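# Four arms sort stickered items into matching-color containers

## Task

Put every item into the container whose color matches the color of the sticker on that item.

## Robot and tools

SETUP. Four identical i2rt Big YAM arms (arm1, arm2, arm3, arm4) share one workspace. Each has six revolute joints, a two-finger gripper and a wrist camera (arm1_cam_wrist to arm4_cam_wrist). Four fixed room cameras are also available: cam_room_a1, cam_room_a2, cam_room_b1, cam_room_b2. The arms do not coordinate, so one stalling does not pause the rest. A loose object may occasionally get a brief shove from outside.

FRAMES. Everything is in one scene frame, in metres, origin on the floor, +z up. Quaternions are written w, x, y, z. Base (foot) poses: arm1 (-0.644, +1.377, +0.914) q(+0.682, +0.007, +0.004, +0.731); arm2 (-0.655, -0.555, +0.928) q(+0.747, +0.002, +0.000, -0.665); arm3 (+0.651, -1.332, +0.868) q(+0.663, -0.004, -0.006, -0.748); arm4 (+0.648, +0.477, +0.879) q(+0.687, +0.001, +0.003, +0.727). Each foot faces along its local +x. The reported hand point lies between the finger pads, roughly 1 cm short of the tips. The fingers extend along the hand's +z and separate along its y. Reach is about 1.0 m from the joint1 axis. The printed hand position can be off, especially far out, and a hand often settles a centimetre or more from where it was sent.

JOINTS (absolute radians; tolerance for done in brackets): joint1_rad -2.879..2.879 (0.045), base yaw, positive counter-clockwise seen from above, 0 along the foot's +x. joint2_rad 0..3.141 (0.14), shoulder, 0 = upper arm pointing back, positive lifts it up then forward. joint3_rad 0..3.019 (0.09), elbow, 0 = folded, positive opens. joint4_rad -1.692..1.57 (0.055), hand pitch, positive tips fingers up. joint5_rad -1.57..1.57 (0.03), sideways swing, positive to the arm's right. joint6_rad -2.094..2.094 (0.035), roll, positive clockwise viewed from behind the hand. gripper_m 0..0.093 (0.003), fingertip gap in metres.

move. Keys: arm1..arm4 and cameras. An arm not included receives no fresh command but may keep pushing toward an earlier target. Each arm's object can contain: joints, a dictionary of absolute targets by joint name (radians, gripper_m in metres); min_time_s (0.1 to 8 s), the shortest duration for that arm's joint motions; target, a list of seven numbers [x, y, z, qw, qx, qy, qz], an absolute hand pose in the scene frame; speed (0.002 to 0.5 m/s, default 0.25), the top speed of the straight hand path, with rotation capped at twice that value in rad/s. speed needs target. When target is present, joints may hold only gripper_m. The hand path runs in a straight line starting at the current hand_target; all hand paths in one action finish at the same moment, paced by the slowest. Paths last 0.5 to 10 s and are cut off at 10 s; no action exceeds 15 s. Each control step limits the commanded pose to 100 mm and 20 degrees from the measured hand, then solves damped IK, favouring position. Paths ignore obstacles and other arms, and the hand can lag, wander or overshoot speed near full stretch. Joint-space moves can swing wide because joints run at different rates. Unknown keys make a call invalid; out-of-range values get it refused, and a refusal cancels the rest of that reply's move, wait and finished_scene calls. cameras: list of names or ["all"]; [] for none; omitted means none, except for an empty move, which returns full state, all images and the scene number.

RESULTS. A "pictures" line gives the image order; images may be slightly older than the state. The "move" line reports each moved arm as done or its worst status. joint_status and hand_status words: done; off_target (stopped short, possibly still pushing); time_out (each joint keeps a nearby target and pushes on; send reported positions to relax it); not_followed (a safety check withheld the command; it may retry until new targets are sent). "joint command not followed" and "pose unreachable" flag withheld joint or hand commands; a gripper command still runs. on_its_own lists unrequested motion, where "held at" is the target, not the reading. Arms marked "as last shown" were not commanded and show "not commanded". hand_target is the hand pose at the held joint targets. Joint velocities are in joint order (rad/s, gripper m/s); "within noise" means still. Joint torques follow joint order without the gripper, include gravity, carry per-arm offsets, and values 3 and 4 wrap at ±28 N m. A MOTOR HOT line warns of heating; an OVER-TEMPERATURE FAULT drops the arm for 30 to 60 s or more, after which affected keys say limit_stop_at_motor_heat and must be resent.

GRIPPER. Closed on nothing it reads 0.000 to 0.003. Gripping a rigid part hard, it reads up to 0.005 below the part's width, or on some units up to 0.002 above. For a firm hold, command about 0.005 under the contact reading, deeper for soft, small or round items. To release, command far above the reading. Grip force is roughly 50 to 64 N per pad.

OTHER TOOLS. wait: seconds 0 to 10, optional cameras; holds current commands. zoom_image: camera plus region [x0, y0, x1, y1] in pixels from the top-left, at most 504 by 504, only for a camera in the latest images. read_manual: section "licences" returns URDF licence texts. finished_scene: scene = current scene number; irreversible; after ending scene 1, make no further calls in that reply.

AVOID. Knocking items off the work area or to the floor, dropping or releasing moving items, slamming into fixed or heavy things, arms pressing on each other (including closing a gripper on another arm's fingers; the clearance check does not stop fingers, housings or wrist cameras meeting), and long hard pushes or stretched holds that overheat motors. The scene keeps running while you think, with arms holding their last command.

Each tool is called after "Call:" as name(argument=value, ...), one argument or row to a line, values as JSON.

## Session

Call:
move(
)

Scene clock: 0.00 s.
Joint torques (N m): no reading
Motor temperatures (°C): arm1=[21 24 28 23 21 21 21] | arm2=[23 24 27 22 22 20 23] | arm3=[24 23 25 23 24 23 23] | arm4=[22 22 24 22 24 21 24]
Heat: arm1: hottest joint3_rad 28 °C; arm2: hottest joint3_rad 27 °C; arm3: hottest joint3_rad 25 °C; arm4: hottest joint3_rad 24 °C.
Joint velocities: within noise
arm1.joint_positions: joint1_rad=-0.168 joint2_rad=+0.560 joint3_rad=+1.361 joint4_rad=-1.410 joint5_rad=+0.240 joint6_rad=+0.692 gripper_m=+0.09396
arm1.joint_status: not commanded
arm1.hand: x=-0.5739 y=+1.5732 z=+1.4376 quat_wxyz=(-0.303, +0.280, -0.837, -0.359) (m; scene frame)
arm1.hand_target: x=-0.5739 y=+1.5706 z=+1.4504 quat_wxyz=(-0.308, +0.276, -0.832, -0.370) (m; scene frame)
arm1.hand_status: not commanded
arm2.joint_positions: joint1_rad=+0.198 joint2_rad=+0.636 joint3_rad=+1.409 joint4_rad=-1.213 joint5_rad=-0.086 joint6_rad=-0.484 gripper_m=+0.09396
arm2.joint_status: not commanded
arm2.hand: x=-0.5635 y=-0.7948 z=+1.4992 quat_wxyz=(-0.373, -0.297, -0.790, +0.384) (m; scene frame)
arm2.hand_target: x=-0.5645 y=-0.7917 z=+1.5099 quat_wxyz=(-0.379, -0.294, -0.785, +0.392) (m; scene frame)
arm2.hand_status: not commanded
arm3.joint_positions: joint1_rad=+0.130 joint2_rad=+0.649 joint3_rad=+1.447 joint4_rad=-1.615 joint5_rad=+0.075 joint6_rad=+0.392 gripper_m=+0.09396
arm3.joint_status: not commanded
arm3.hand: x=+0.6387 y=-1.5222 z=+1.3768 quat_wxyz=(-0.293, -0.776, -0.507, +0.235) (m; scene frame)
arm3.hand_target: x=+0.6387 y=-1.5210 z=+1.3861 quat_wxyz=(-0.302, -0.772, -0.504, +0.241) (m; scene frame)
arm3.hand_status: not commanded
arm4.joint_positions: joint1_rad=+0.147 joint2_rad=+0.586 joint3_rad=+1.324 joint4_rad=-1.592 joint5_rad=+0.245 joint6_rad=+0.670 gripper_m=+0.09396
arm4.joint_status: not commanded
arm4.hand: x=+0.6543 y=+0.6697 z=+1.3488 quat_wxyz=(-0.224, +0.451, -0.815, -0.287) (m; scene frame)
arm4.hand_target: x=+0.6546 y=+0.6685 z=+1.3591 quat_wxyz=(-0.227, +0.447, -0.812, -0.299) (m; scene frame)
arm4.hand_status: not commanded
pictures: arm1_cam_wrist, arm2_cam_wrist, arm3_cam_wrist, arm4_cam_wrist, cam_room_a1, cam_room_a2, cam_room_b1, cam_room_b2
Images, in order (width x height): arm1_cam_wrist 672x504, arm2_cam_wrist 672x504, arm3_cam_wrist 672x504, arm4_cam_wrist 672x504, cam_room_a1 672x504, cam_room_a2 672x504, cam_room_b1 672x504, cam_room_b2 672x504.

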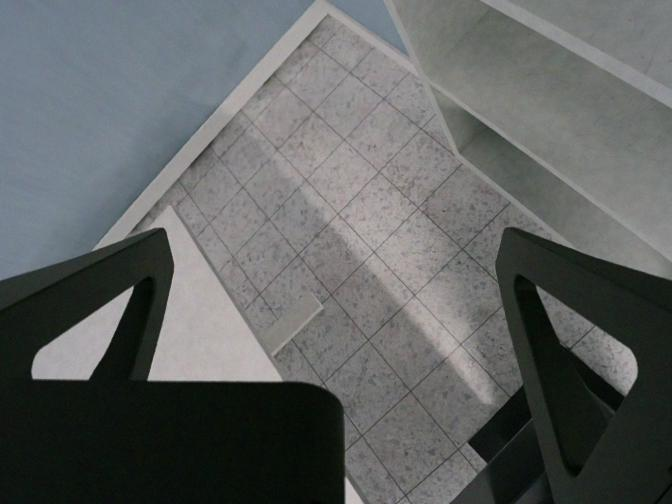

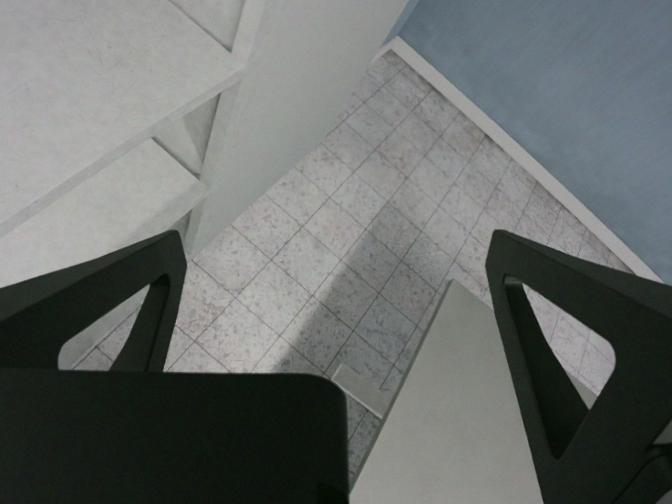

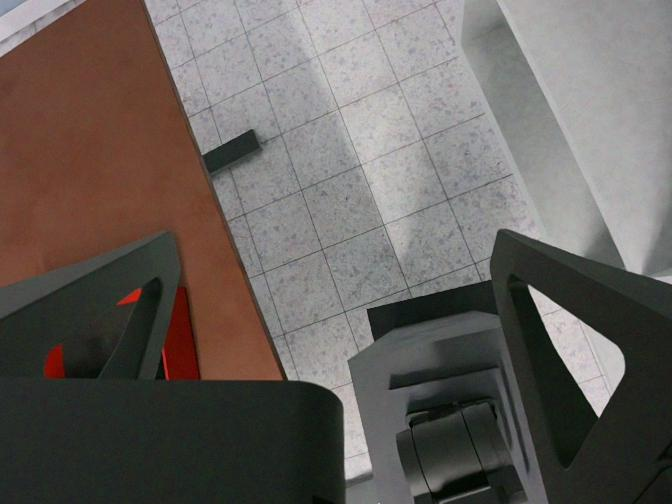

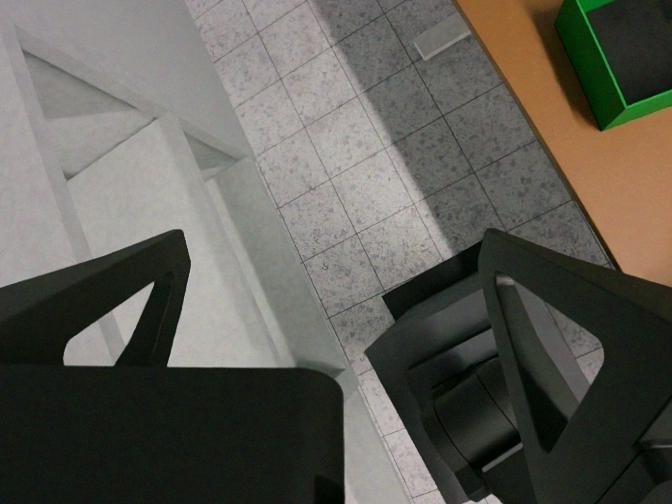

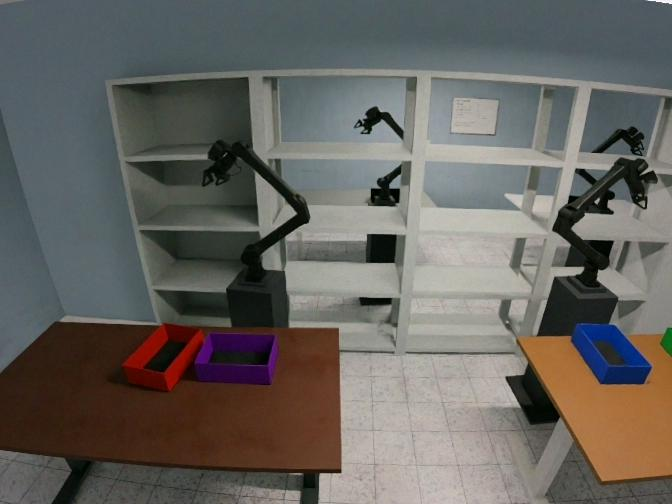

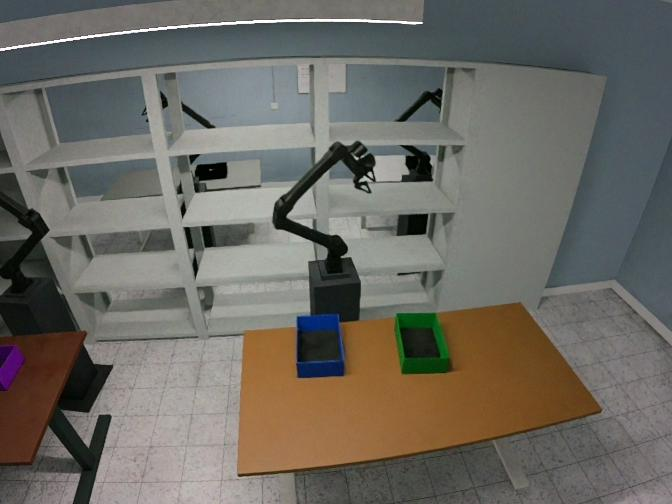

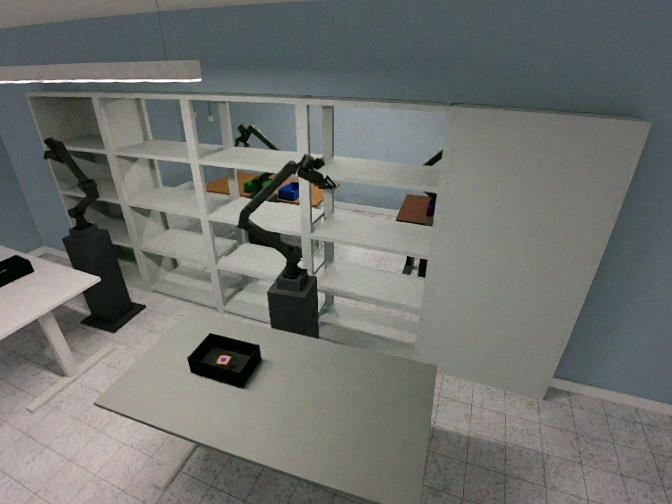

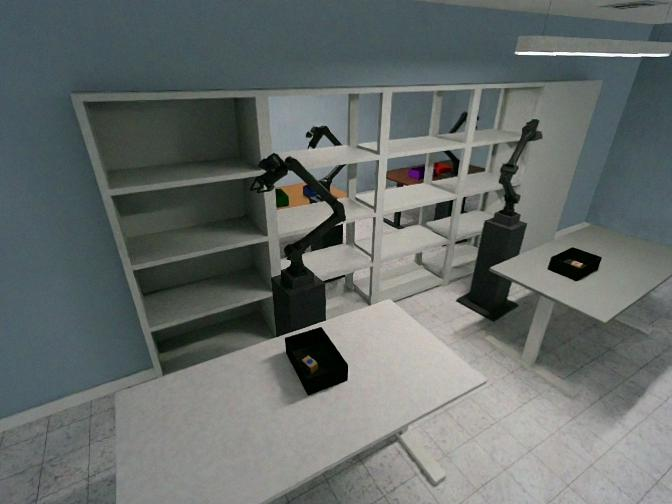

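Call:
move(
  arm1={"joints": {"joint1_rad": 1.57, "joint2_rad": 0.65, "joint3_rad": 1.43, "joint4_rad": -1.6, "joint5_rad": 0, "joint6_rad": 0, "gripper_m": 0.07}, "min_time_s": 4},
  arm2={"joints": {"joint1_rad": -1.57, "joint2_rad": 0.65, "joint3_rad": 1.43, "joint4_rad": -1.6, "joint5_rad": 0, "joint6_rad": 0, "gripper_m": 0.07}, "min_time_s": 4},
  arm3={"joints": {"joint1_rad": 1.57, "joint2_rad": 0.65, "joint3_rad": 1.43, "joint4_rad": -1.6, "joint5_rad": 0, "joint6_rad": 0, "gripper_m": 0.09}, "min_time_s": 4},
  arm4={"joints": {"joint1_rad": -1.57, "joint2_rad": 0.65, "joint3_rad": 1.43, "joint4_rad": -1.6, "joint5_rad": 0, "joint6_rad": 0, "gripper_m": 0.09}, "min_time_s": 4},
  cameras=["arm1_cam_wrist", "arm2_cam_wrist", "arm3_cam_wrist", "arm4_cam_wrist"],
)

Scene clock: 11.87 s.
Joint torques (N m): arm1=[-0.73 5.01 13.91 0.92 -0.02 -0.08] | arm2=[0.26 1.55 10.71 1.54 0.12 0.23] | arm3=[2.02 1.96 6.79 2.04 -0.04 -0.13] | arm4=[0.62 2.73 10.36 0.85 -0.05 -0.1]
Motor temperatures (°C): arm1=[21 24 30 23 21 21 21] | arm2=[23 24 29 22 22 20 23] | arm3=[24 23 26 23 24 23 23] | arm4=[22 22 27 22 24 21 24]
Heat: arm1: hottest joint3_rad 30 °C; arm2: hottest joint3_rad 29 °C; arm3: hottest joint3_rad 26 °C; arm4: hottest joint3_rad 27 °C.
move: arm1 done; arm2 done; arm3 done; arm4 done
Joint velocities: within noise
arm1.joint_positions: joint1_rad=+1.562 joint2_rad=+0.639 joint3_rad=+1.375 joint4_rad=-1.589 joint5_rad=+0.001 joint6_rad=+0.009 gripper_m=+0.07007
arm1.joint_status: all done
arm1.hand: x=-0.8404 y=+1.3643 z=+1.3977 quat_wxyz=(+0.010, +0.933, +0.024, -0.358) (m; scene frame)
arm1.hand_target: x=-0.8376 y=+1.3626 z=+1.4182 quat_wxyz=(+0.011, +0.927, +0.032, -0.374) (m; scene frame)
arm1.hand_status: not commanded
arm2.joint_positions: joint1_rad=-1.564 joint2_rad=+0.639 joint3_rad=+1.409 joint4_rad=-1.585 joint5_rad=-0.003 joint6_rad=-0.015 gripper_m=+0.07009
arm2.joint_status: all done
arm2.hand: x=-0.8571 y=-0.5819 z=+1.4241 quat_wxyz=(-0.020, -0.928, -0.066, +0.367) (m; scene frame)
arm2.hand_target: x=-0.8569 y=-0.5802 z=+1.4287 quat_wxyz=(-0.020, -0.929, -0.055, +0.365) (m; scene frame)
arm2.hand_status: not commanded
arm3.joint_positions: joint1_rad=+1.557 joint2_rad=+0.649 joint3_rad=+1.437 joint4_rad=-1.615 joint5_rad=+0.002 joint6_rad=+0.008 gripper_m=+0.09007
arm3.joint_status: all done
arm3.hand: x=+0.8472 y=-1.3522 z=+1.3697 quat_wxyz=(-0.363, -0.064, -0.929, +0.030) (m; scene frame)
arm3.hand_target: x=+0.8510 y=-1.3497 z=+1.3691 quat_wxyz=(-0.367, -0.054, -0.928, +0.029) (m; scene frame)
arm3.hand_status: not commanded
arm4.joint_positions: joint1_rad=-1.566 joint2_rad=+0.638 joint3_rad=+1.385 joint4_rad=-1.592 joint5_rad=+0.004 joint6_rad=+0.015 gripper_m=+0.09011
arm4.joint_status: all done
arm4.hand: x=+0.8528 y=+0.4903 z=+1.3625 quat_wxyz=(-0.352, +0.022, -0.936, -0.010) (m; scene frame)
arm4.hand_target: x=+0.8522 y=+0.4902 z=+1.3792 quat_wxyz=(-0.364, +0.027, -0.931, -0.009) (m; scene frame)
arm4.hand_status: not commanded
pictures: arm1_cam_wrist, arm2_cam_wrist, arm3_cam_wrist, arm4_cam_wrist
Images, in order (width x height): arm1_cam_wrist 672x504, arm2_cam_wrist 672x504, arm3_cam_wrist 672x504, arm4_cam_wrist 672x504.

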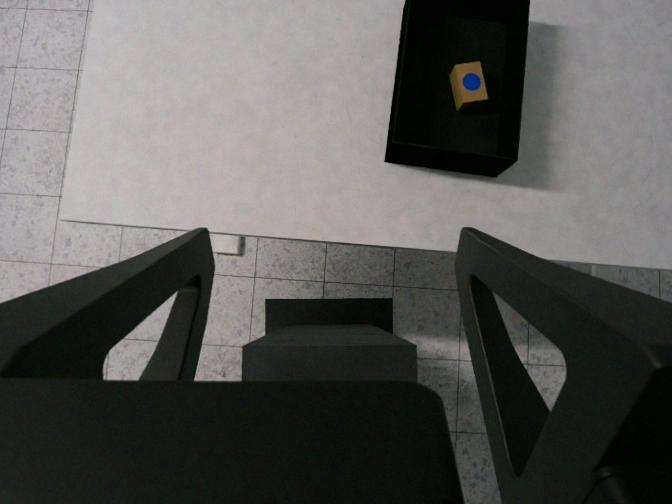

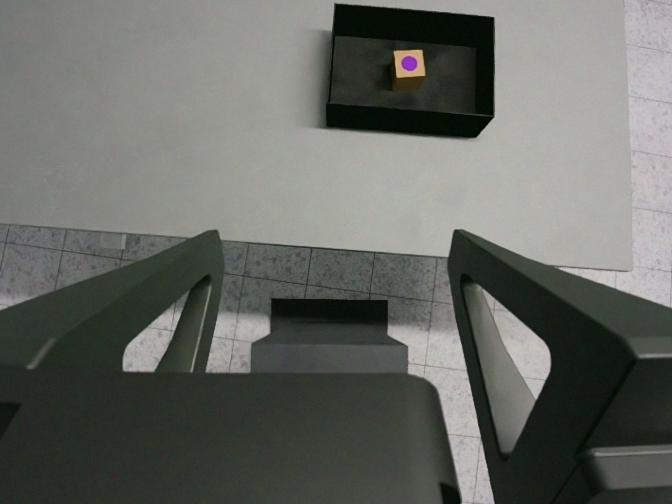

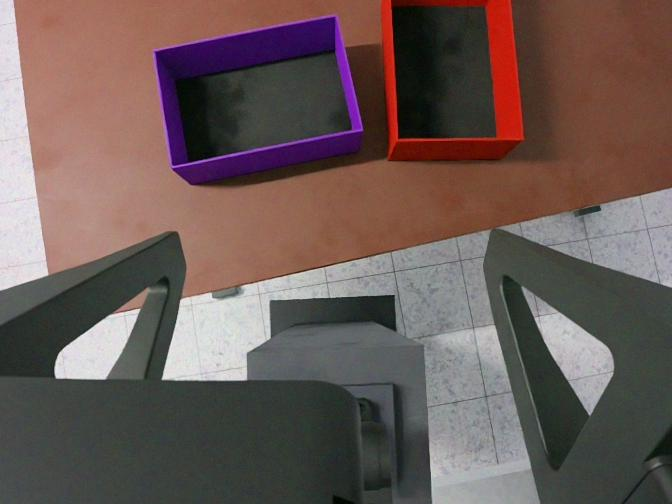

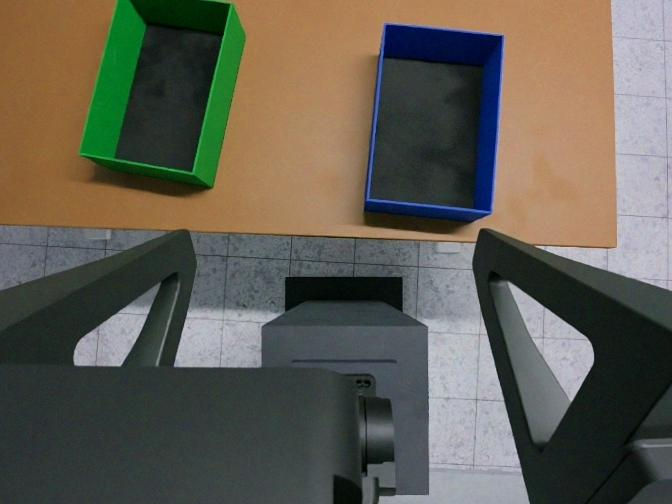

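Call:
zoom_image(
  camera="arm1_cam_wrist",
  region=[370, 0, 560, 180],
)

Call:
zoom_image(
  camera="arm2_cam_wrist",
  region=[320, 0, 510, 150],
)

Scaled by 2.653.

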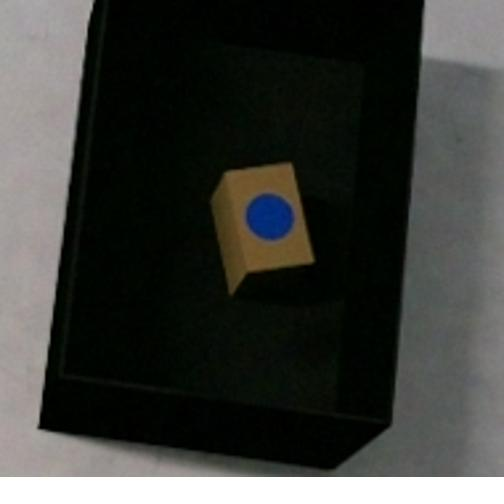

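Scaled by 2.653.

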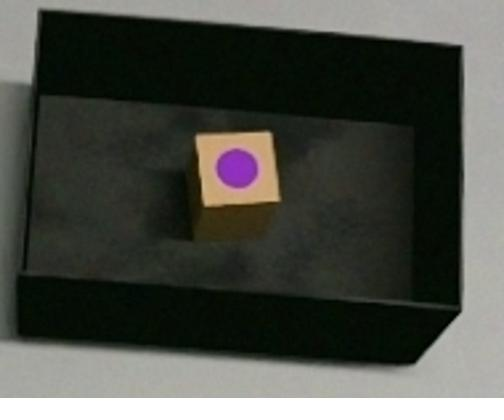

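Call:
move(
  arm1={"target": [-1.207, 1.585, 0.96, 0, 0.9903, 0.1392, 0], "speed": 0.2},
  arm2={"target": [-1.296, -0.496, 0.96, 0, 0.9925, 0.1219, 0], "speed": 0.2},
  arm3={"joints": {"joint1_rad": -1.985, "joint2_rad": 1.0, "joint3_rad": 1.0, "joint4_rad": -1.55, "joint5_rad": 0, "joint6_rad": 0}, "min_time_s": 6},
  arm4={"joints": {"joint1_rad": 0.905, "joint2_rad": 1.0, "joint3_rad": 1.0, "joint4_rad": -1.55, "joint5_rad": 0, "joint6_rad": 0}, "min_time_s": 5},
  cameras=["arm1_cam_wrist", "arm2_cam_wrist"],
)

Scene clock: 60.23 s.
Joint torques (N m): arm1=[-2.55 -17.49 14.34 -0.03 0.05 -0.03] | arm2=[-0.03 -22.01 14.16 0.08 0.11 -0.09] | arm3=[0.79 -4.95 8.16 0.42 0.03 -0.11] | arm4=[0.85 -4.25 8.42 0.5 0.01 -0.11]
Motor temperatures (°C): arm1=[20 24 33 23 21 21 21] | arm2=[23 25 33 22 22 20 23] | arm3=[24 23 27 23 24 23 23] | arm4=[22 22 31 22 24 21 24]
Heat: arm1: hottest joint3_rad 33 °C; arm2: hottest joint3_rad 33 °C; arm3: hottest joint3_rad 27 °C; arm4: hottest joint3_rad 31 °C.
move: arm1 off_target; arm2 off_target; arm3 done; arm4 done
Joint velocities: within noise
arm1.joint_positions: joint1_rad=+1.161 joint2_rad=+2.041 joint3_rad=+1.573 joint4_rad=-1.163 joint5_rad=+0.002 joint6_rad=-0.622 gripper_m=+0.07006
arm1.joint_status: not commanded
arm1.hand: x=-1.1896 y=+1.5718 z=+0.9405 quat_wxyz=(+0.011, +0.990, +0.140, +0.020) (m; scene frame)
arm1.hand_target: x=-1.2059 y=+1.5846 z=+0.9605 quat_wxyz=(+0.000, +0.990, +0.139, +0.000) (m; scene frame)
arm1.hand_status: off_target (0.029 m and 2.6 deg from the pose sent, 0.612 m and 43.9 deg at the start)
arm2.joint_positions: joint1_rad=-1.771 joint2_rad=+2.124 joint3_rad=+1.736 joint4_rad=-1.204 joint5_rad=-0.007 joint6_rad=-0.322 gripper_m=+0.07009
arm2.joint_status: not commanded
arm2.hand: x=-1.2800 y=-0.5041 z=+0.9519 quat_wxyz=(-0.004, -0.993, -0.119, -0.011) (m; scene frame)
arm2.hand_target: x=-1.2952 y=-0.4960 z=+0.9603 quat_wxyz=(+0.000, -0.993, -0.122, +0.001) (m; scene frame)
arm2.hand_status: off_target (0.020 m and 1.3 deg from the pose sent, 0.645 m and 43.6 deg at the start)
arm3.joint_positions: joint1_rad=-1.977 joint2_rad=+0.992 joint3_rad=+1.006 joint4_rad=-1.560 joint5_rad=+0.000 joint6_rad=+0.007 gripper_m=+0.09007
arm3.joint_status: all done
arm3.hand: x=+0.4266 y=-1.1974 z=+1.1075 quat_wxyz=(-0.003, -0.965, +0.264, +0.010) (m; scene frame)
arm3.hand_target: x=+0.4259 y=-1.1947 z=+1.1035 quat_wxyz=(-0.004, -0.964, +0.264, +0.008) (m; scene frame)
arm3.hand_status: not commanded
arm4.joint_positions: joint1_rad=+0.905 joint2_rad=+0.988 joint3_rad=+0.999 joint4_rad=-1.562 joint5_rad=+0.002 joint6_rad=+0.013 gripper_m=+0.09011
arm4.joint_status: all done
arm4.hand: x=+0.4389 y=+0.6259 z=+1.1201 quat_wxyz=(-0.002, +0.952, -0.307, -0.011) (m; scene frame)
arm4.hand_target: x=+0.4349 y=+0.6282 z=+1.1177 quat_wxyz=(-0.001, +0.954, -0.300, -0.012) (m; scene frame)
arm4.hand_status: not commanded
pictures: arm1_cam_wrist, arm2_cam_wrist
Images, in order (width x height): arm1_cam_wrist 672x504, arm2_cam_wrist 672x504.

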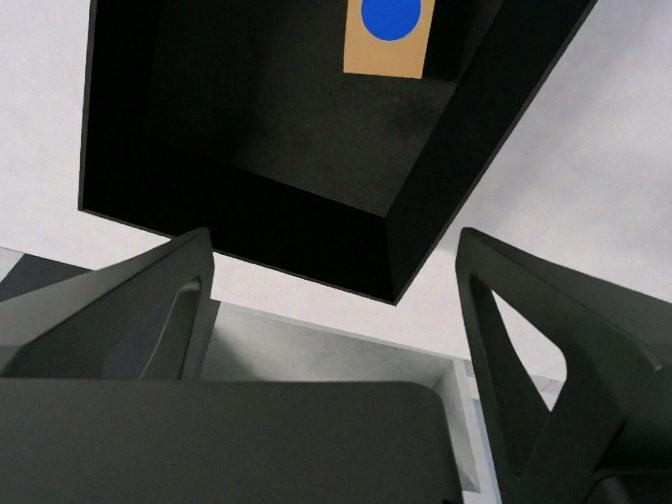

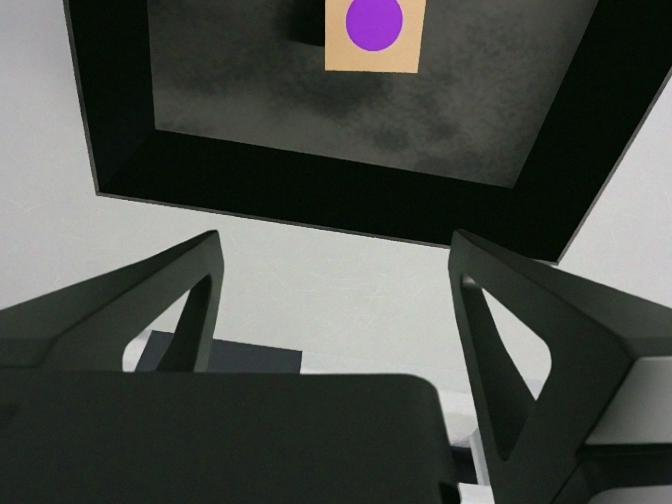

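Call:
move(
  arm1={"target": [-1.24, 1.593, 0.875, 0, 0.9945, 0.1045, 0], "speed": 0.12},
  arm2={"target": [-1.323, -0.489, 0.875, 0, 0.9935, 0.1139, 0], "speed": 0.12},
  cameras=["arm1_cam_wrist", "arm2_cam_wrist"],
)

Scene clock: 107.23 s.
Joint torques (N m): arm1=[-1.73 -17.49 13.44 0.92 0.02 0.12] | arm2=[0.03 -22.24 13.5 1.09 0.1 0.01] | arm3=[0.85 -4.89 8.21 0.38 0.03 -0.12] | arm4=[1.08 -4.48 8.4 0.42 0 -0.07]
Motor temperatures (°C): arm1=[20 27 36 23 21 21 21] | arm2=[23 26 36 22 22 20 23] | arm3=[24 23 28 23 24 23 23] | arm4=[22 22 34 22 24 21 24]
Heat: arm1: hottest joint3_rad 36 °C; arm2: hottest joint3_rad 36 °C; arm3: hottest joint3_rad 28 °C; arm4: hottest joint3_rad 34 °C.
move: arm1 off_target; arm2 off_target
Joint velocities: within noise
arm1.joint_positions: joint1_rad=+1.161 joint2_rad=+2.214 joint3_rad=+1.646 joint4_rad=-1.074 joint5_rad=+0.002 joint6_rad=-0.564 gripper_m=+0.07006
arm1.joint_status: not commanded
arm1.hand: x=-1.2169 y=+1.5813 z=+0.8636 quat_wxyz=(+0.013, +0.993, +0.111, +0.025) (m; scene frame)
arm1.hand_target: x=-1.2388 y=+1.5926 z=+0.8758 quat_wxyz=(+0.000, +0.995, +0.105, +0.000) (m; scene frame)
arm1.hand_status: off_target (0.028 m and 3.3 deg from the pose sent, 0.085 m and 4.8 deg at the start)
arm2.joint_positions: joint1_rad=-1.777 joint2_rad=+2.282 joint3_rad=+1.801 joint4_rad=-1.124 joint5_rad=-0.006 joint6_rad=-0.322 gripper_m=+0.07009
arm2.joint_status: not commanded
arm2.hand: x=-1.3029 y=-0.4977 z=+0.8758 quat_wxyz=(-0.005, -0.993, -0.116, -0.017) (m; scene frame)
arm2.hand_target: x=-1.3219 y=-0.4889 z=+0.8756 quat_wxyz=(+0.000, -0.994, -0.114, +0.000) (m; scene frame)
arm2.hand_status: off_target (0.022 m and 2.1 deg from the pose sent, 0.089 m and 1.4 deg at the start)
arm3, arm4: as last shown
pictures: arm1_cam_wrist, arm2_cam_wrist
Images, in order (width x height): arm1_cam_wrist 672x504, arm2_cam_wrist 672x504.

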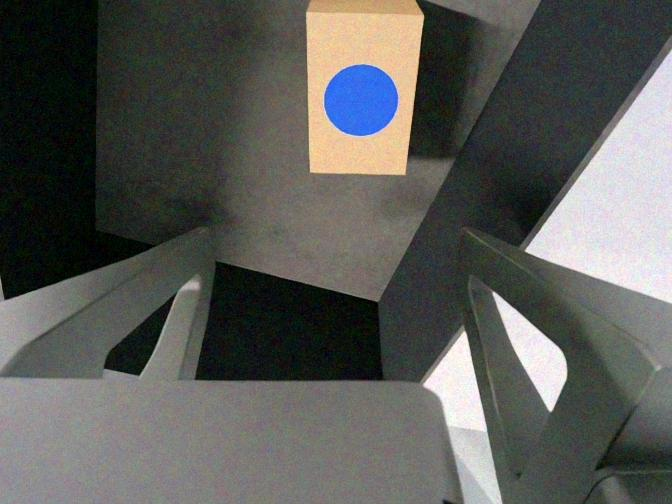

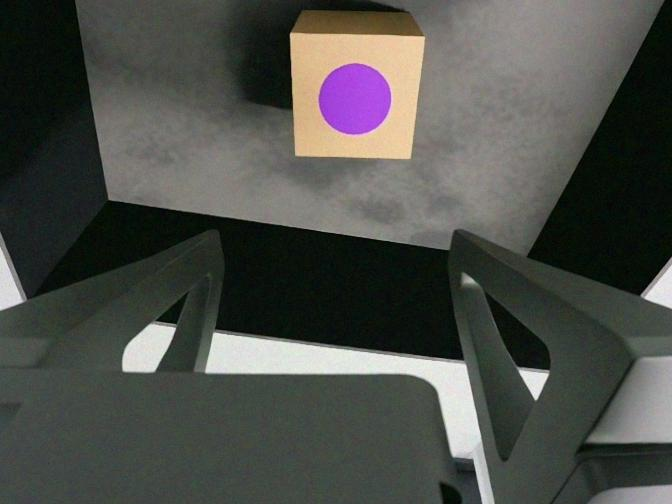

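Call:
move(
  arm1={"target": [-1.252, 1.596, 0.82, 0, 0.9945, 0.1045, 0], "speed": 0.1, "joints": {"gripper_m": 0.064}},
  arm2={"target": [-1.333, -0.487, 0.82, 0, 0.9935, 0.1139, 0], "speed": 0.1, "joints": {"gripper_m": 0.074}},
  cameras=["arm1_cam_wrist", "arm2_cam_wrist"],
)

Scene clock: 133.17 s.
Joint torques (N m): arm1=[-1.55 -18.55 12.78 0.73 0 0.12] | arm2=[-0.09 -23.24 13.01 1.14 0.1 -0.01] | arm3=[0.85 -4.84 8.18 0.42 0.04 -0.12] | arm4=[1.08 -4.37 8.31 0.54 0.01 -0.1]
Motor temperatures (°C): arm1=[20 28 36 23 21 21 21] | arm2=[23 26 36 22 22 20 23] | arm3=[24 23 28 23 24 23 23] | arm4=[22 22 34 22 24 21 24]
Heat: arm1: hottest joint3_rad 36 °C; arm2: hottest joint3_rad 36 °C; arm3: hottest joint3_rad 28 °C; arm4: hottest joint3_rad 34 °C.
move: arm1 off_target; arm2 off_target
Joint velocities: within noise
arm1.joint_positions: joint1_rad=+1.161 joint2_rad=+2.323 joint3_rad=+1.683 joint4_rad=-1.003 joint5_rad=+0.002 joint6_rad=-0.562 gripper_m=+0.06407
arm1.joint_status: all done
arm1.hand: x=-1.2280 y=+1.5851 z=+0.8085 quat_wxyz=(+0.013, +0.993, +0.110, +0.026) (m; scene frame)
arm1.hand_target: x=-1.2509 y=+1.5956 z=+0.8210 quat_wxyz=(+0.000, +0.995, +0.105, +0.000) (m; scene frame)
arm1.hand_status: off_target (0.029 m and 3.4 deg from the pose sent, 0.058 m and 3.3 deg at the start)
arm2.joint_positions: joint1_rad=-1.778 joint2_rad=+2.386 joint3_rad=+1.838 joint4_rad=-1.058 joint5_rad=-0.006 joint6_rad=-0.322 gripper_m=+0.07391
arm2.joint_status: all done
arm2.hand: x=-1.3137 y=-0.4960 z=+0.8212 quat_wxyz=(-0.005, -0.993, -0.115, -0.017) (m; scene frame)
arm2.hand_target: x=-1.3320 y=-0.4869 z=+0.8206 quat_wxyz=(+0.000, -0.994, -0.114, +0.000) (m; scene frame)
arm2.hand_status: off_target (0.021 m and 2.1 deg from the pose sent, 0.064 m and 2.1 deg at the start)
arm3, arm4: as last shown
pictures: arm1_cam_wrist, arm2_cam_wrist
Images, in order (width x height): arm1_cam_wrist 672x504, arm2_cam_wrist 672x504.

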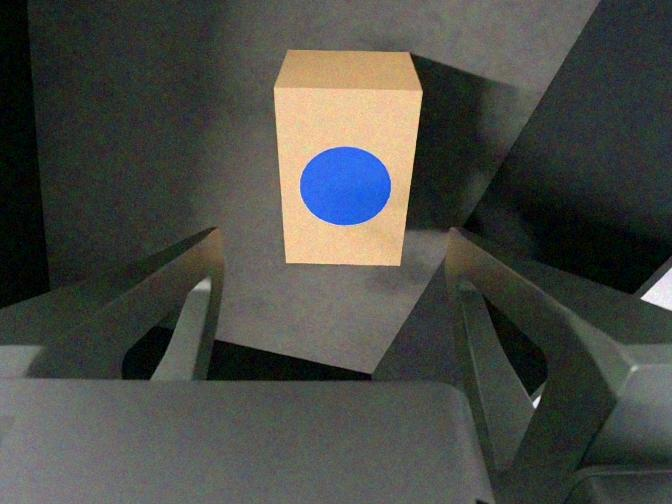

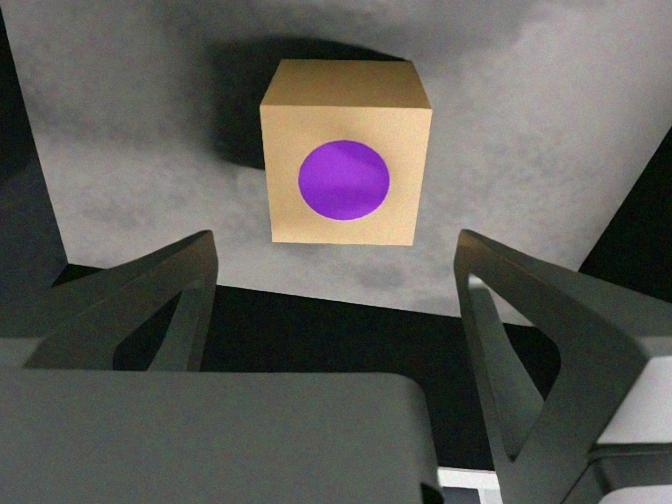

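Call:
move(
  arm1={"target": [-1.254, 1.5965, 0.774, 0, 0.9945, 0.1045, 0], "speed": 0.06},
  arm2={"target": [-1.3355, -0.486, 0.765, 0, 0.9935, 0.1139, 0], "speed": 0.06},
  cameras=["arm1_cam_wrist", "arm2_cam_wrist"],
)

Scene clock: 146.60 s.
Joint torques (N m): arm1=[-1.85 -18.49 12.38 0.65 0.01 0.09] | arm2=[-0.21 -22.89 12.68 1.2 0.1 -0.01] | arm3=[0.79 -4.89 8.2 0.39 0.03 -0.13] | arm4=[0.97 -4.19 8.44 0.53 0.02 -0.06]
Motor temperatures (°C): arm1=[20 27 37 23 21 21 21] | arm2=[23 27 35 22 22 20 23] | arm3=[24 23 28 23 24 23 23] | arm4=[22 22 34 22 24 21 24]
Heat: arm1: hottest joint3_rad 37 °C; arm2: hottest joint3_rad 35 °C; arm3: hottest joint3_rad 28 °C; arm4: hottest joint3_rad 34 °C.
move: arm1 off_target; arm2 off_target
Joint velocities: within noise
arm1.joint_positions: joint1_rad=+1.161 joint2_rad=+2.391 joint3_rad=+1.693 joint4_rad=-0.934 joint5_rad=+0.002 joint6_rad=-0.562 gripper_m=+0.06407
arm1.joint_status: not commanded
arm1.hand: x=-1.2322 y=+1.5865 z=+0.7696 quat_wxyz=(+0.011, +0.994, +0.110, +0.021) (m; scene frame)
arm1.hand_target: x=-1.2530 y=+1.5961 z=+0.7748 quat_wxyz=(+0.000, +0.995, +0.105, +0.000) (m; scene frame)
arm1.hand_status: off_target (0.024 m and 2.7 deg from the pose sent, 0.045 m and 3.4 deg at the start)
arm2.joint_positions: joint1_rad=-1.778 joint2_rad=+2.470 joint3_rad=+1.858 joint4_rad=-0.986 joint5_rad=-0.006 joint6_rad=-0.322 gripper_m=+0.07391
arm2.joint_status: not commanded
arm2.hand: x=-1.3188 y=-0.4951 z=+0.7728 quat_wxyz=(-0.004, -0.993, -0.115, -0.013) (m; scene frame)
arm2.hand_target: x=-1.3345 y=-0.4861 z=+0.7656 quat_wxyz=(+0.000, -0.994, -0.114, +0.000) (m; scene frame)
arm2.hand_status: off_target (0.021 m and 1.6 deg from the pose sent, 0.061 m and 2.1 deg at the start)
arm3, arm4: as last shown
pictures: arm1_cam_wrist, arm2_cam_wrist
Images, in order (width x height): arm1_cam_wrist 672x504, arm2_cam_wrist 672x504.

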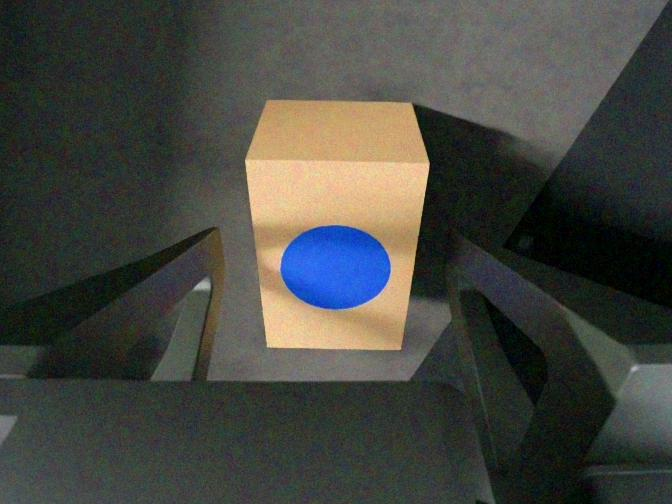

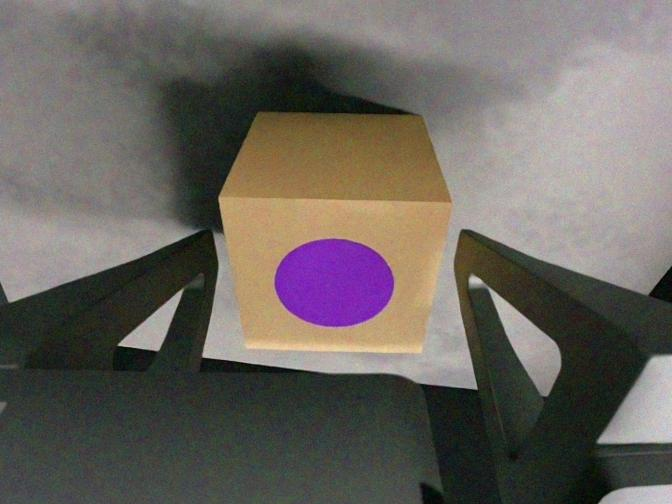

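Call:
move(
  arm1={"target": [-1.254, 1.5965, 0.766, 0, 0.9945, 0.1045, 0], "speed": 0.05},
  arm2={"target": [-1.3345, -0.486, 0.751, 0, 0.9935, 0.1139, 0], "speed": 0.05},
)

Call:
move(
  arm1={"joints": {"gripper_m": 0.03}},
  arm2={"joints": {"gripper_m": 0.04}},
  cameras=["arm1_cam_wrist", "arm2_cam_wrist"],
)

Scene clock: 158.10 s.
Joint torques (N m): arm1=[-1.9 -18.61 12.42 0.83 0.01 0.09] | arm2=[-0.09 -22.89 12.56 1.21 0.1 -0.01] | arm3=[0.73 -5.01 8.2 0.4 0.03 -0.11] | arm4=[0.62 -3.9 8.29 0.5 0 -0.09]
Motor temperatures (°C): arm1=[20 28 37 23 21 21 21] | arm2=[23 27 36 22 22 20 23] | arm3=[24 23 29 23 24 23 23] | arm4=[22 22 34 22 24 21 24]
Heat: arm1: hottest joint3_rad 37 °C; arm2: hottest joint3_rad 36 °C; arm3: hottest joint3_rad 29 °C; arm4: hottest joint3_rad 34 °C.
move: arm1 off_target; arm2 off_target
Joint velocities: within noise
arm1.joint_positions: joint1_rad=+1.161 joint2_rad=+2.404 joint3_rad=+1.693 joint4_rad=-0.922 joint5_rad=+0.002 joint6_rad=-0.562 gripper_m=+0.06407
arm1.joint_status: not commanded
arm1.hand: x=-1.2318 y=+1.5863 z=+0.7617 quat_wxyz=(+0.011, +0.994, +0.110, +0.021) (m; scene frame)
arm1.hand_target: x=-1.2531 y=+1.5961 z=+0.7669 quat_wxyz=(+0.000, +0.995, +0.105, +0.000) (m; scene frame)
arm1.hand_status: off_target (0.025 m and 2.8 deg from the pose sent, 0.024 m and 2.7 deg at the start)
arm2.joint_positions: joint1_rad=-1.778 joint2_rad=+2.492 joint3_rad=+1.859 joint4_rad=-0.965 joint5_rad=-0.006 joint6_rad=-0.322 gripper_m=+0.07391
arm2.joint_status: not commanded
arm2.hand: x=-1.3176 y=-0.4952 z=+0.7585 quat_wxyz=(-0.004, -0.993, -0.115, -0.014) (m; scene frame)
arm2.hand_target: x=-1.3335 y=-0.4861 z=+0.7517 quat_wxyz=(+0.000, -0.994, -0.114, +0.000) (m; scene frame)
arm2.hand_status: off_target (0.021 m and 1.7 deg from the pose sent, 0.028 m and 1.6 deg at the start)
arm3, arm4: as last shown
pictures: none

Scene clock: 158.63 s.
Joint torques (N m): arm1=[-2.14 -18.32 12.29 0.91 -0.03 0.13] | arm2=[-0.09 -23.06 12.45 1.16 0.1 0] | arm3=[0.79 -4.78 8.2 0.4 0.03 -0.12] | arm4=[0.38 -4.48 8.31 0.5 0.01 -0.08]
Motor temperatures (°C): arm1=[20 28 37 23 21 21 21] | arm2=[23 27 36 22 22 20 23] | arm3=[24 23 29 23 24 23 23] | arm4=[22 22 34 22 24 21 24]
Heat: arm1: hottest joint3_rad 37 °C; arm2: hottest joint3_rad 36 °C; arm3: hottest joint3_rad 29 °C; arm4: hottest joint3_rad 34 °C.
move: arm1 off_target; arm2 off_target
Joint velocities: within noise
arm1.joint_positions: joint1_rad=+1.161 joint2_rad=+2.404 joint3_rad=+1.694 joint4_rad=-0.922 joint5_rad=+0.002 joint6_rad=-0.562 gripper_m=+0.04307
arm1.joint_status: gripper_m off_target (ended at +0.04309, target +0.03000)
arm1.hand: x=-1.2320 y=+1.5864 z=+0.7618 quat_wxyz=(+0.010, +0.994, +0.110, +0.021) (m; scene frame)
arm1.hand_target: x=-1.2531 y=+1.5961 z=+0.7669 quat_wxyz=(+0.000, +0.995, +0.105, +0.000) (m; scene frame)
arm1.hand_status: not commanded
arm2.joint_positions: joint1_rad=-1.779 joint2_rad=+2.493 joint3_rad=+1.860 joint4_rad=-0.965 joint5_rad=-0.006 joint6_rad=-0.322 gripper_m=+0.05319
arm2.joint_status: gripper_m off_target (ended at +0.05322, target +0.04000)
arm2.hand: x=-1.3183 y=-0.4949 z=+0.7587 quat_wxyz=(-0.004, -0.993, -0.115, -0.013) (m; scene frame)
arm2.hand_target: x=-1.3334 y=-0.4859 z=+0.7516 quat_wxyz=(+0.000, -0.994, -0.114, +0.000) (m; scene frame)
arm2.hand_status: not commanded
arm3, arm4: as last shown
pictures: arm1_cam_wrist, arm2_cam_wrist
Images, in order (width x height): arm1_cam_wrist 672x504, arm2_cam_wrist 672x504.

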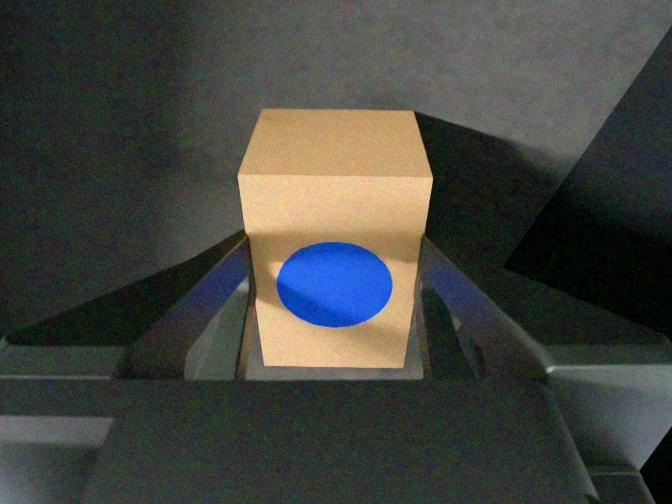

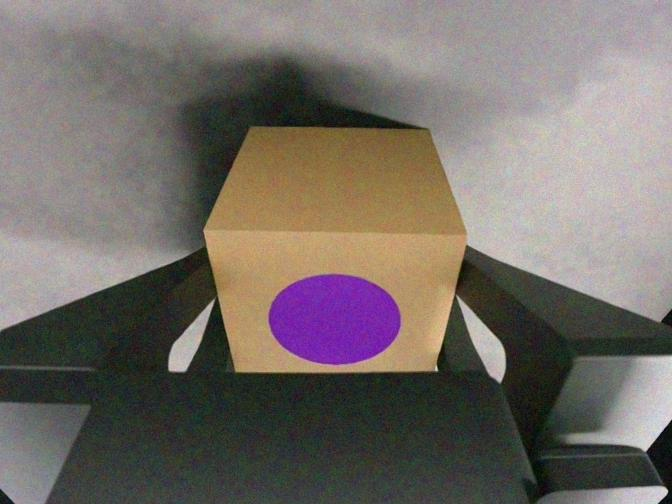

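Call:
move(
  arm1={"target": [-1.225, 1.584, 0.985, 0, 0.9945, 0.1045, 0], "speed": 0.15},
  arm2={"target": [-1.31, -0.495, 0.985, 0, 0.9935, 0.1139, 0], "speed": 0.15},
  arm3={"joints": {"joint1_rad": -1.985, "joint2_rad": 0.05, "joint3_rad": 0.25, "joint4_rad": 0}, "min_time_s": 3},
  arm4={"joints": {"joint1_rad": 0.905, "joint2_rad": 0.05, "joint3_rad": 0.25, "joint4_rad": 0}, "min_time_s": 3},
)

Call:
move(
  arm1={"joints": {"joint2_rad": 1.0, "joint3_rad": 1.0, "joint4_rad": -1.5}, "min_time_s": 3},
  arm2={"joints": {"joint2_rad": 1.0, "joint3_rad": 1.0, "joint4_rad": -1.5}, "min_time_s": 3},
  cameras=["arm1_cam_wrist", "arm2_cam_wrist"],
)

Scene clock: 173.97 s.
Joint torques (N m): arm1=[-2.08 -18.96 12.81 -0.02 -0.02 0.14] | arm2=[0.67 -24.88 12.4 0.03 0.08 0.07] | arm3=[0.56 2.73 9.26 2.47 0.01 -0.13] | arm4=[0.73 2.26 9.54 2.06 0.02 -0.09]
Motor temperatures (°C): arm1=[20 27 37 23 21 21 22] | arm2=[23 27 35 22 22 20 23] | arm3=[24 23 29 23 24 23 23] | arm4=[22 22 34 22 24 21 24]
Heat: arm1: hottest joint3_rad 37 °C; arm2: hottest joint3_rad 35 °C; arm3: hottest joint3_rad 29 °C; arm4: hottest joint3_rad 34 °C.
move: arm1 off_target; arm2 off_target; arm3 done; arm4 done
Joint velocities: within noise
arm1.joint_positions: joint1_rad=+1.161 joint2_rad=+2.077 joint3_rad=+1.694 joint4_rad=-1.246 joint5_rad=+0.002 joint6_rad=-0.558 gripper_m=+0.04307
arm1.joint_status: not commanded
arm1.hand: x=-1.2126 y=+1.5801 z=+0.9620 quat_wxyz=(+0.010, +0.994, +0.108, +0.019) (m; scene frame)
arm1.hand_target: x=-1.2243 y=+1.5836 z=+0.9850 quat_wxyz=(+0.000, +0.995, +0.105, +0.000) (m; scene frame)
arm1.hand_status: off_target (0.026 m and 2.5 deg from the pose sent, 0.223 m and 2.7 deg at the start)
arm2.joint_positions: joint1_rad=-1.779 joint2_rad=+2.166 joint3_rad=+1.860 joint4_rad=-1.286 joint5_rad=-0.006 joint6_rad=-0.322 gripper_m=+0.05319
arm2.joint_status: not commanded
arm2.hand: x=-1.3020 y=-0.4971 z=+0.9702 quat_wxyz=(-0.004, -0.993, -0.115, -0.011) (m; scene frame)
arm2.hand_target: x=-1.3096 y=-0.4949 z=+0.9851 quat_wxyz=(+0.000, -0.994, -0.114, +0.000) (m; scene frame)
arm2.hand_status: off_target (0.017 m and 1.3 deg from the pose sent, 0.226 m and 1.6 deg at the start)
arm3.joint_positions: joint1_rad=-1.977 joint2_rad=+0.055 joint3_rad=+0.256 joint4_rad=-0.018 joint5_rad=+0.000 joint6_rad=+0.007 gripper_m=+0.09007
arm3.joint_status: all done
arm3.hand: x=+0.4211 y=-1.1930 z=+1.2062 quat_wxyz=(+0.193, -0.618, +0.174, +0.742) (m; scene frame)
arm3.hand_target: x=+0.4232 y=-1.1916 z=+1.2077 quat_wxyz=(+0.201, -0.612, +0.172, +0.745) (m; scene frame)
arm3.hand_status: not commanded
arm4.joint_positions: joint1_rad=+0.905 joint2_rad=+0.059 joint3_rad=+0.249 joint4_rad=-0.020 joint5_rad=+0.002 joint6_rad=+0.013 gripper_m=+0.09011
arm4.joint_status: all done
arm4.hand: x=+0.4306 y=+0.6323 z=+1.2146 quat_wxyz=(-0.224, +0.612, -0.200, -0.732) (m; scene frame)
arm4.hand_target: x=+0.4328 y=+0.6303 z=+1.2222 quat_wxyz=(-0.231, +0.602, -0.192, -0.740) (m; scene frame)
arm4.hand_status: not commanded
pictures: none

Scene clock: 177.33 s.
Joint torques (N m): arm1=[-2.32 -3.02 10.84 0.23 0.01 0.13] | arm2=[0.56 -6.71 9.74 0.46 0.08 0.09] | arm3=[0.62 2.78 9.32 2.44 0 -0.12] | arm4=[1.2 2.43 9.48 2.18 -0.01 -0.08]
Motor temperatures (°C): arm1=[20 27 37 23 21 21 22] | arm2=[23 27 35 22 22 20 24] | arm3=[24 23 29 23 24 23 23] | arm4=[22 22 34 22 24 21 24]
Heat: arm1: hottest joint3_rad 37 °C; arm2: hottest joint3_rad 35 °C; arm3: hottest joint3_rad 29 °C; arm4: hottest joint3_rad 34 °C.
move: arm1 done; arm2 done
Joint velocities: within noise
arm1.joint_positions: joint1_rad=+1.161 joint2_rad=+1.005 joint3_rad=+0.998 joint4_rad=-1.491 joint5_rad=+0.002 joint6_rad=-0.557 gripper_m=+0.04307
arm1.joint_status: all done
arm1.hand: x=-0.9000 y=+1.4698 z=+1.1551 quat_wxyz=(-0.019, +0.993, +0.108, -0.040) (m; scene frame)
arm1.hand_target: x=-0.8979 y=+1.4688 z=+1.1569 quat_wxyz=(-0.019, +0.994, +0.104, -0.039) (m; scene frame)
arm1.hand_status: not commanded
arm2.joint_positions: joint1_rad=-1.779 joint2_rad=+1.003 joint3_rad=+1.011 joint4_rad=-1.490 joint5_rad=-0.006 joint6_rad=-0.322 gripper_m=+0.05319
arm2.joint_status: all done
arm2.hand: x=-0.9339 y=-0.5313 z=+1.1701 quat_wxyz=(+0.007, -0.992, -0.115, +0.043) (m; scene frame)
arm2.hand_target: x=-0.9282 y=-0.5309 z=+1.1662 quat_wxyz=(+0.007, -0.993, -0.114, +0.034) (m; scene frame)
arm2.hand_status: not commanded
arm3, arm4: as last shown
pictures: arm1_cam_wrist, arm2_cam_wrist
Images, in order (width x height): arm1_cam_wrist 672x504, arm2_cam_wrist 672x504.

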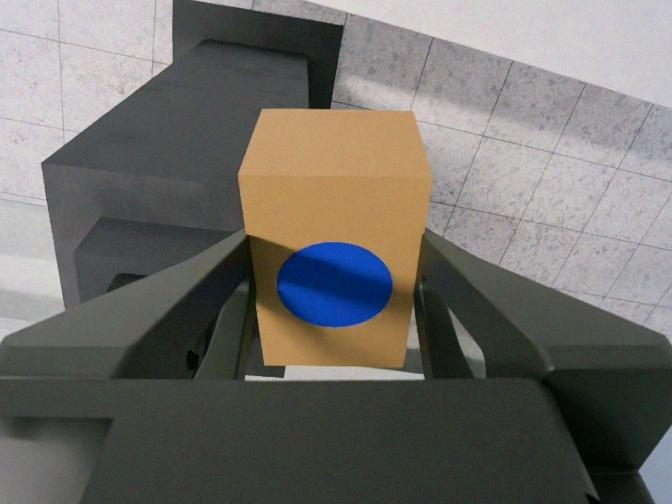

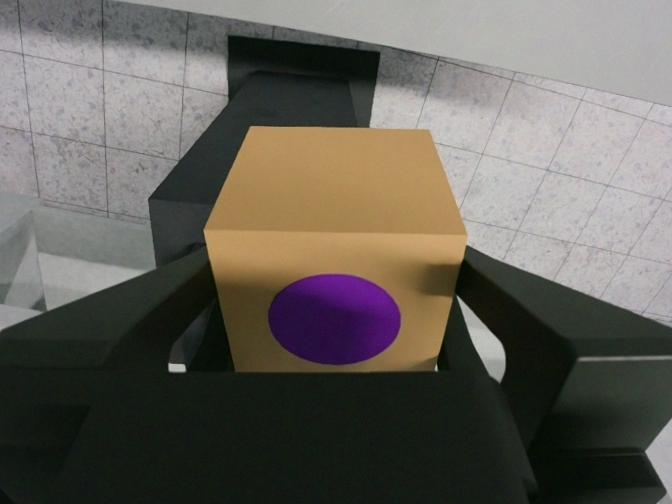

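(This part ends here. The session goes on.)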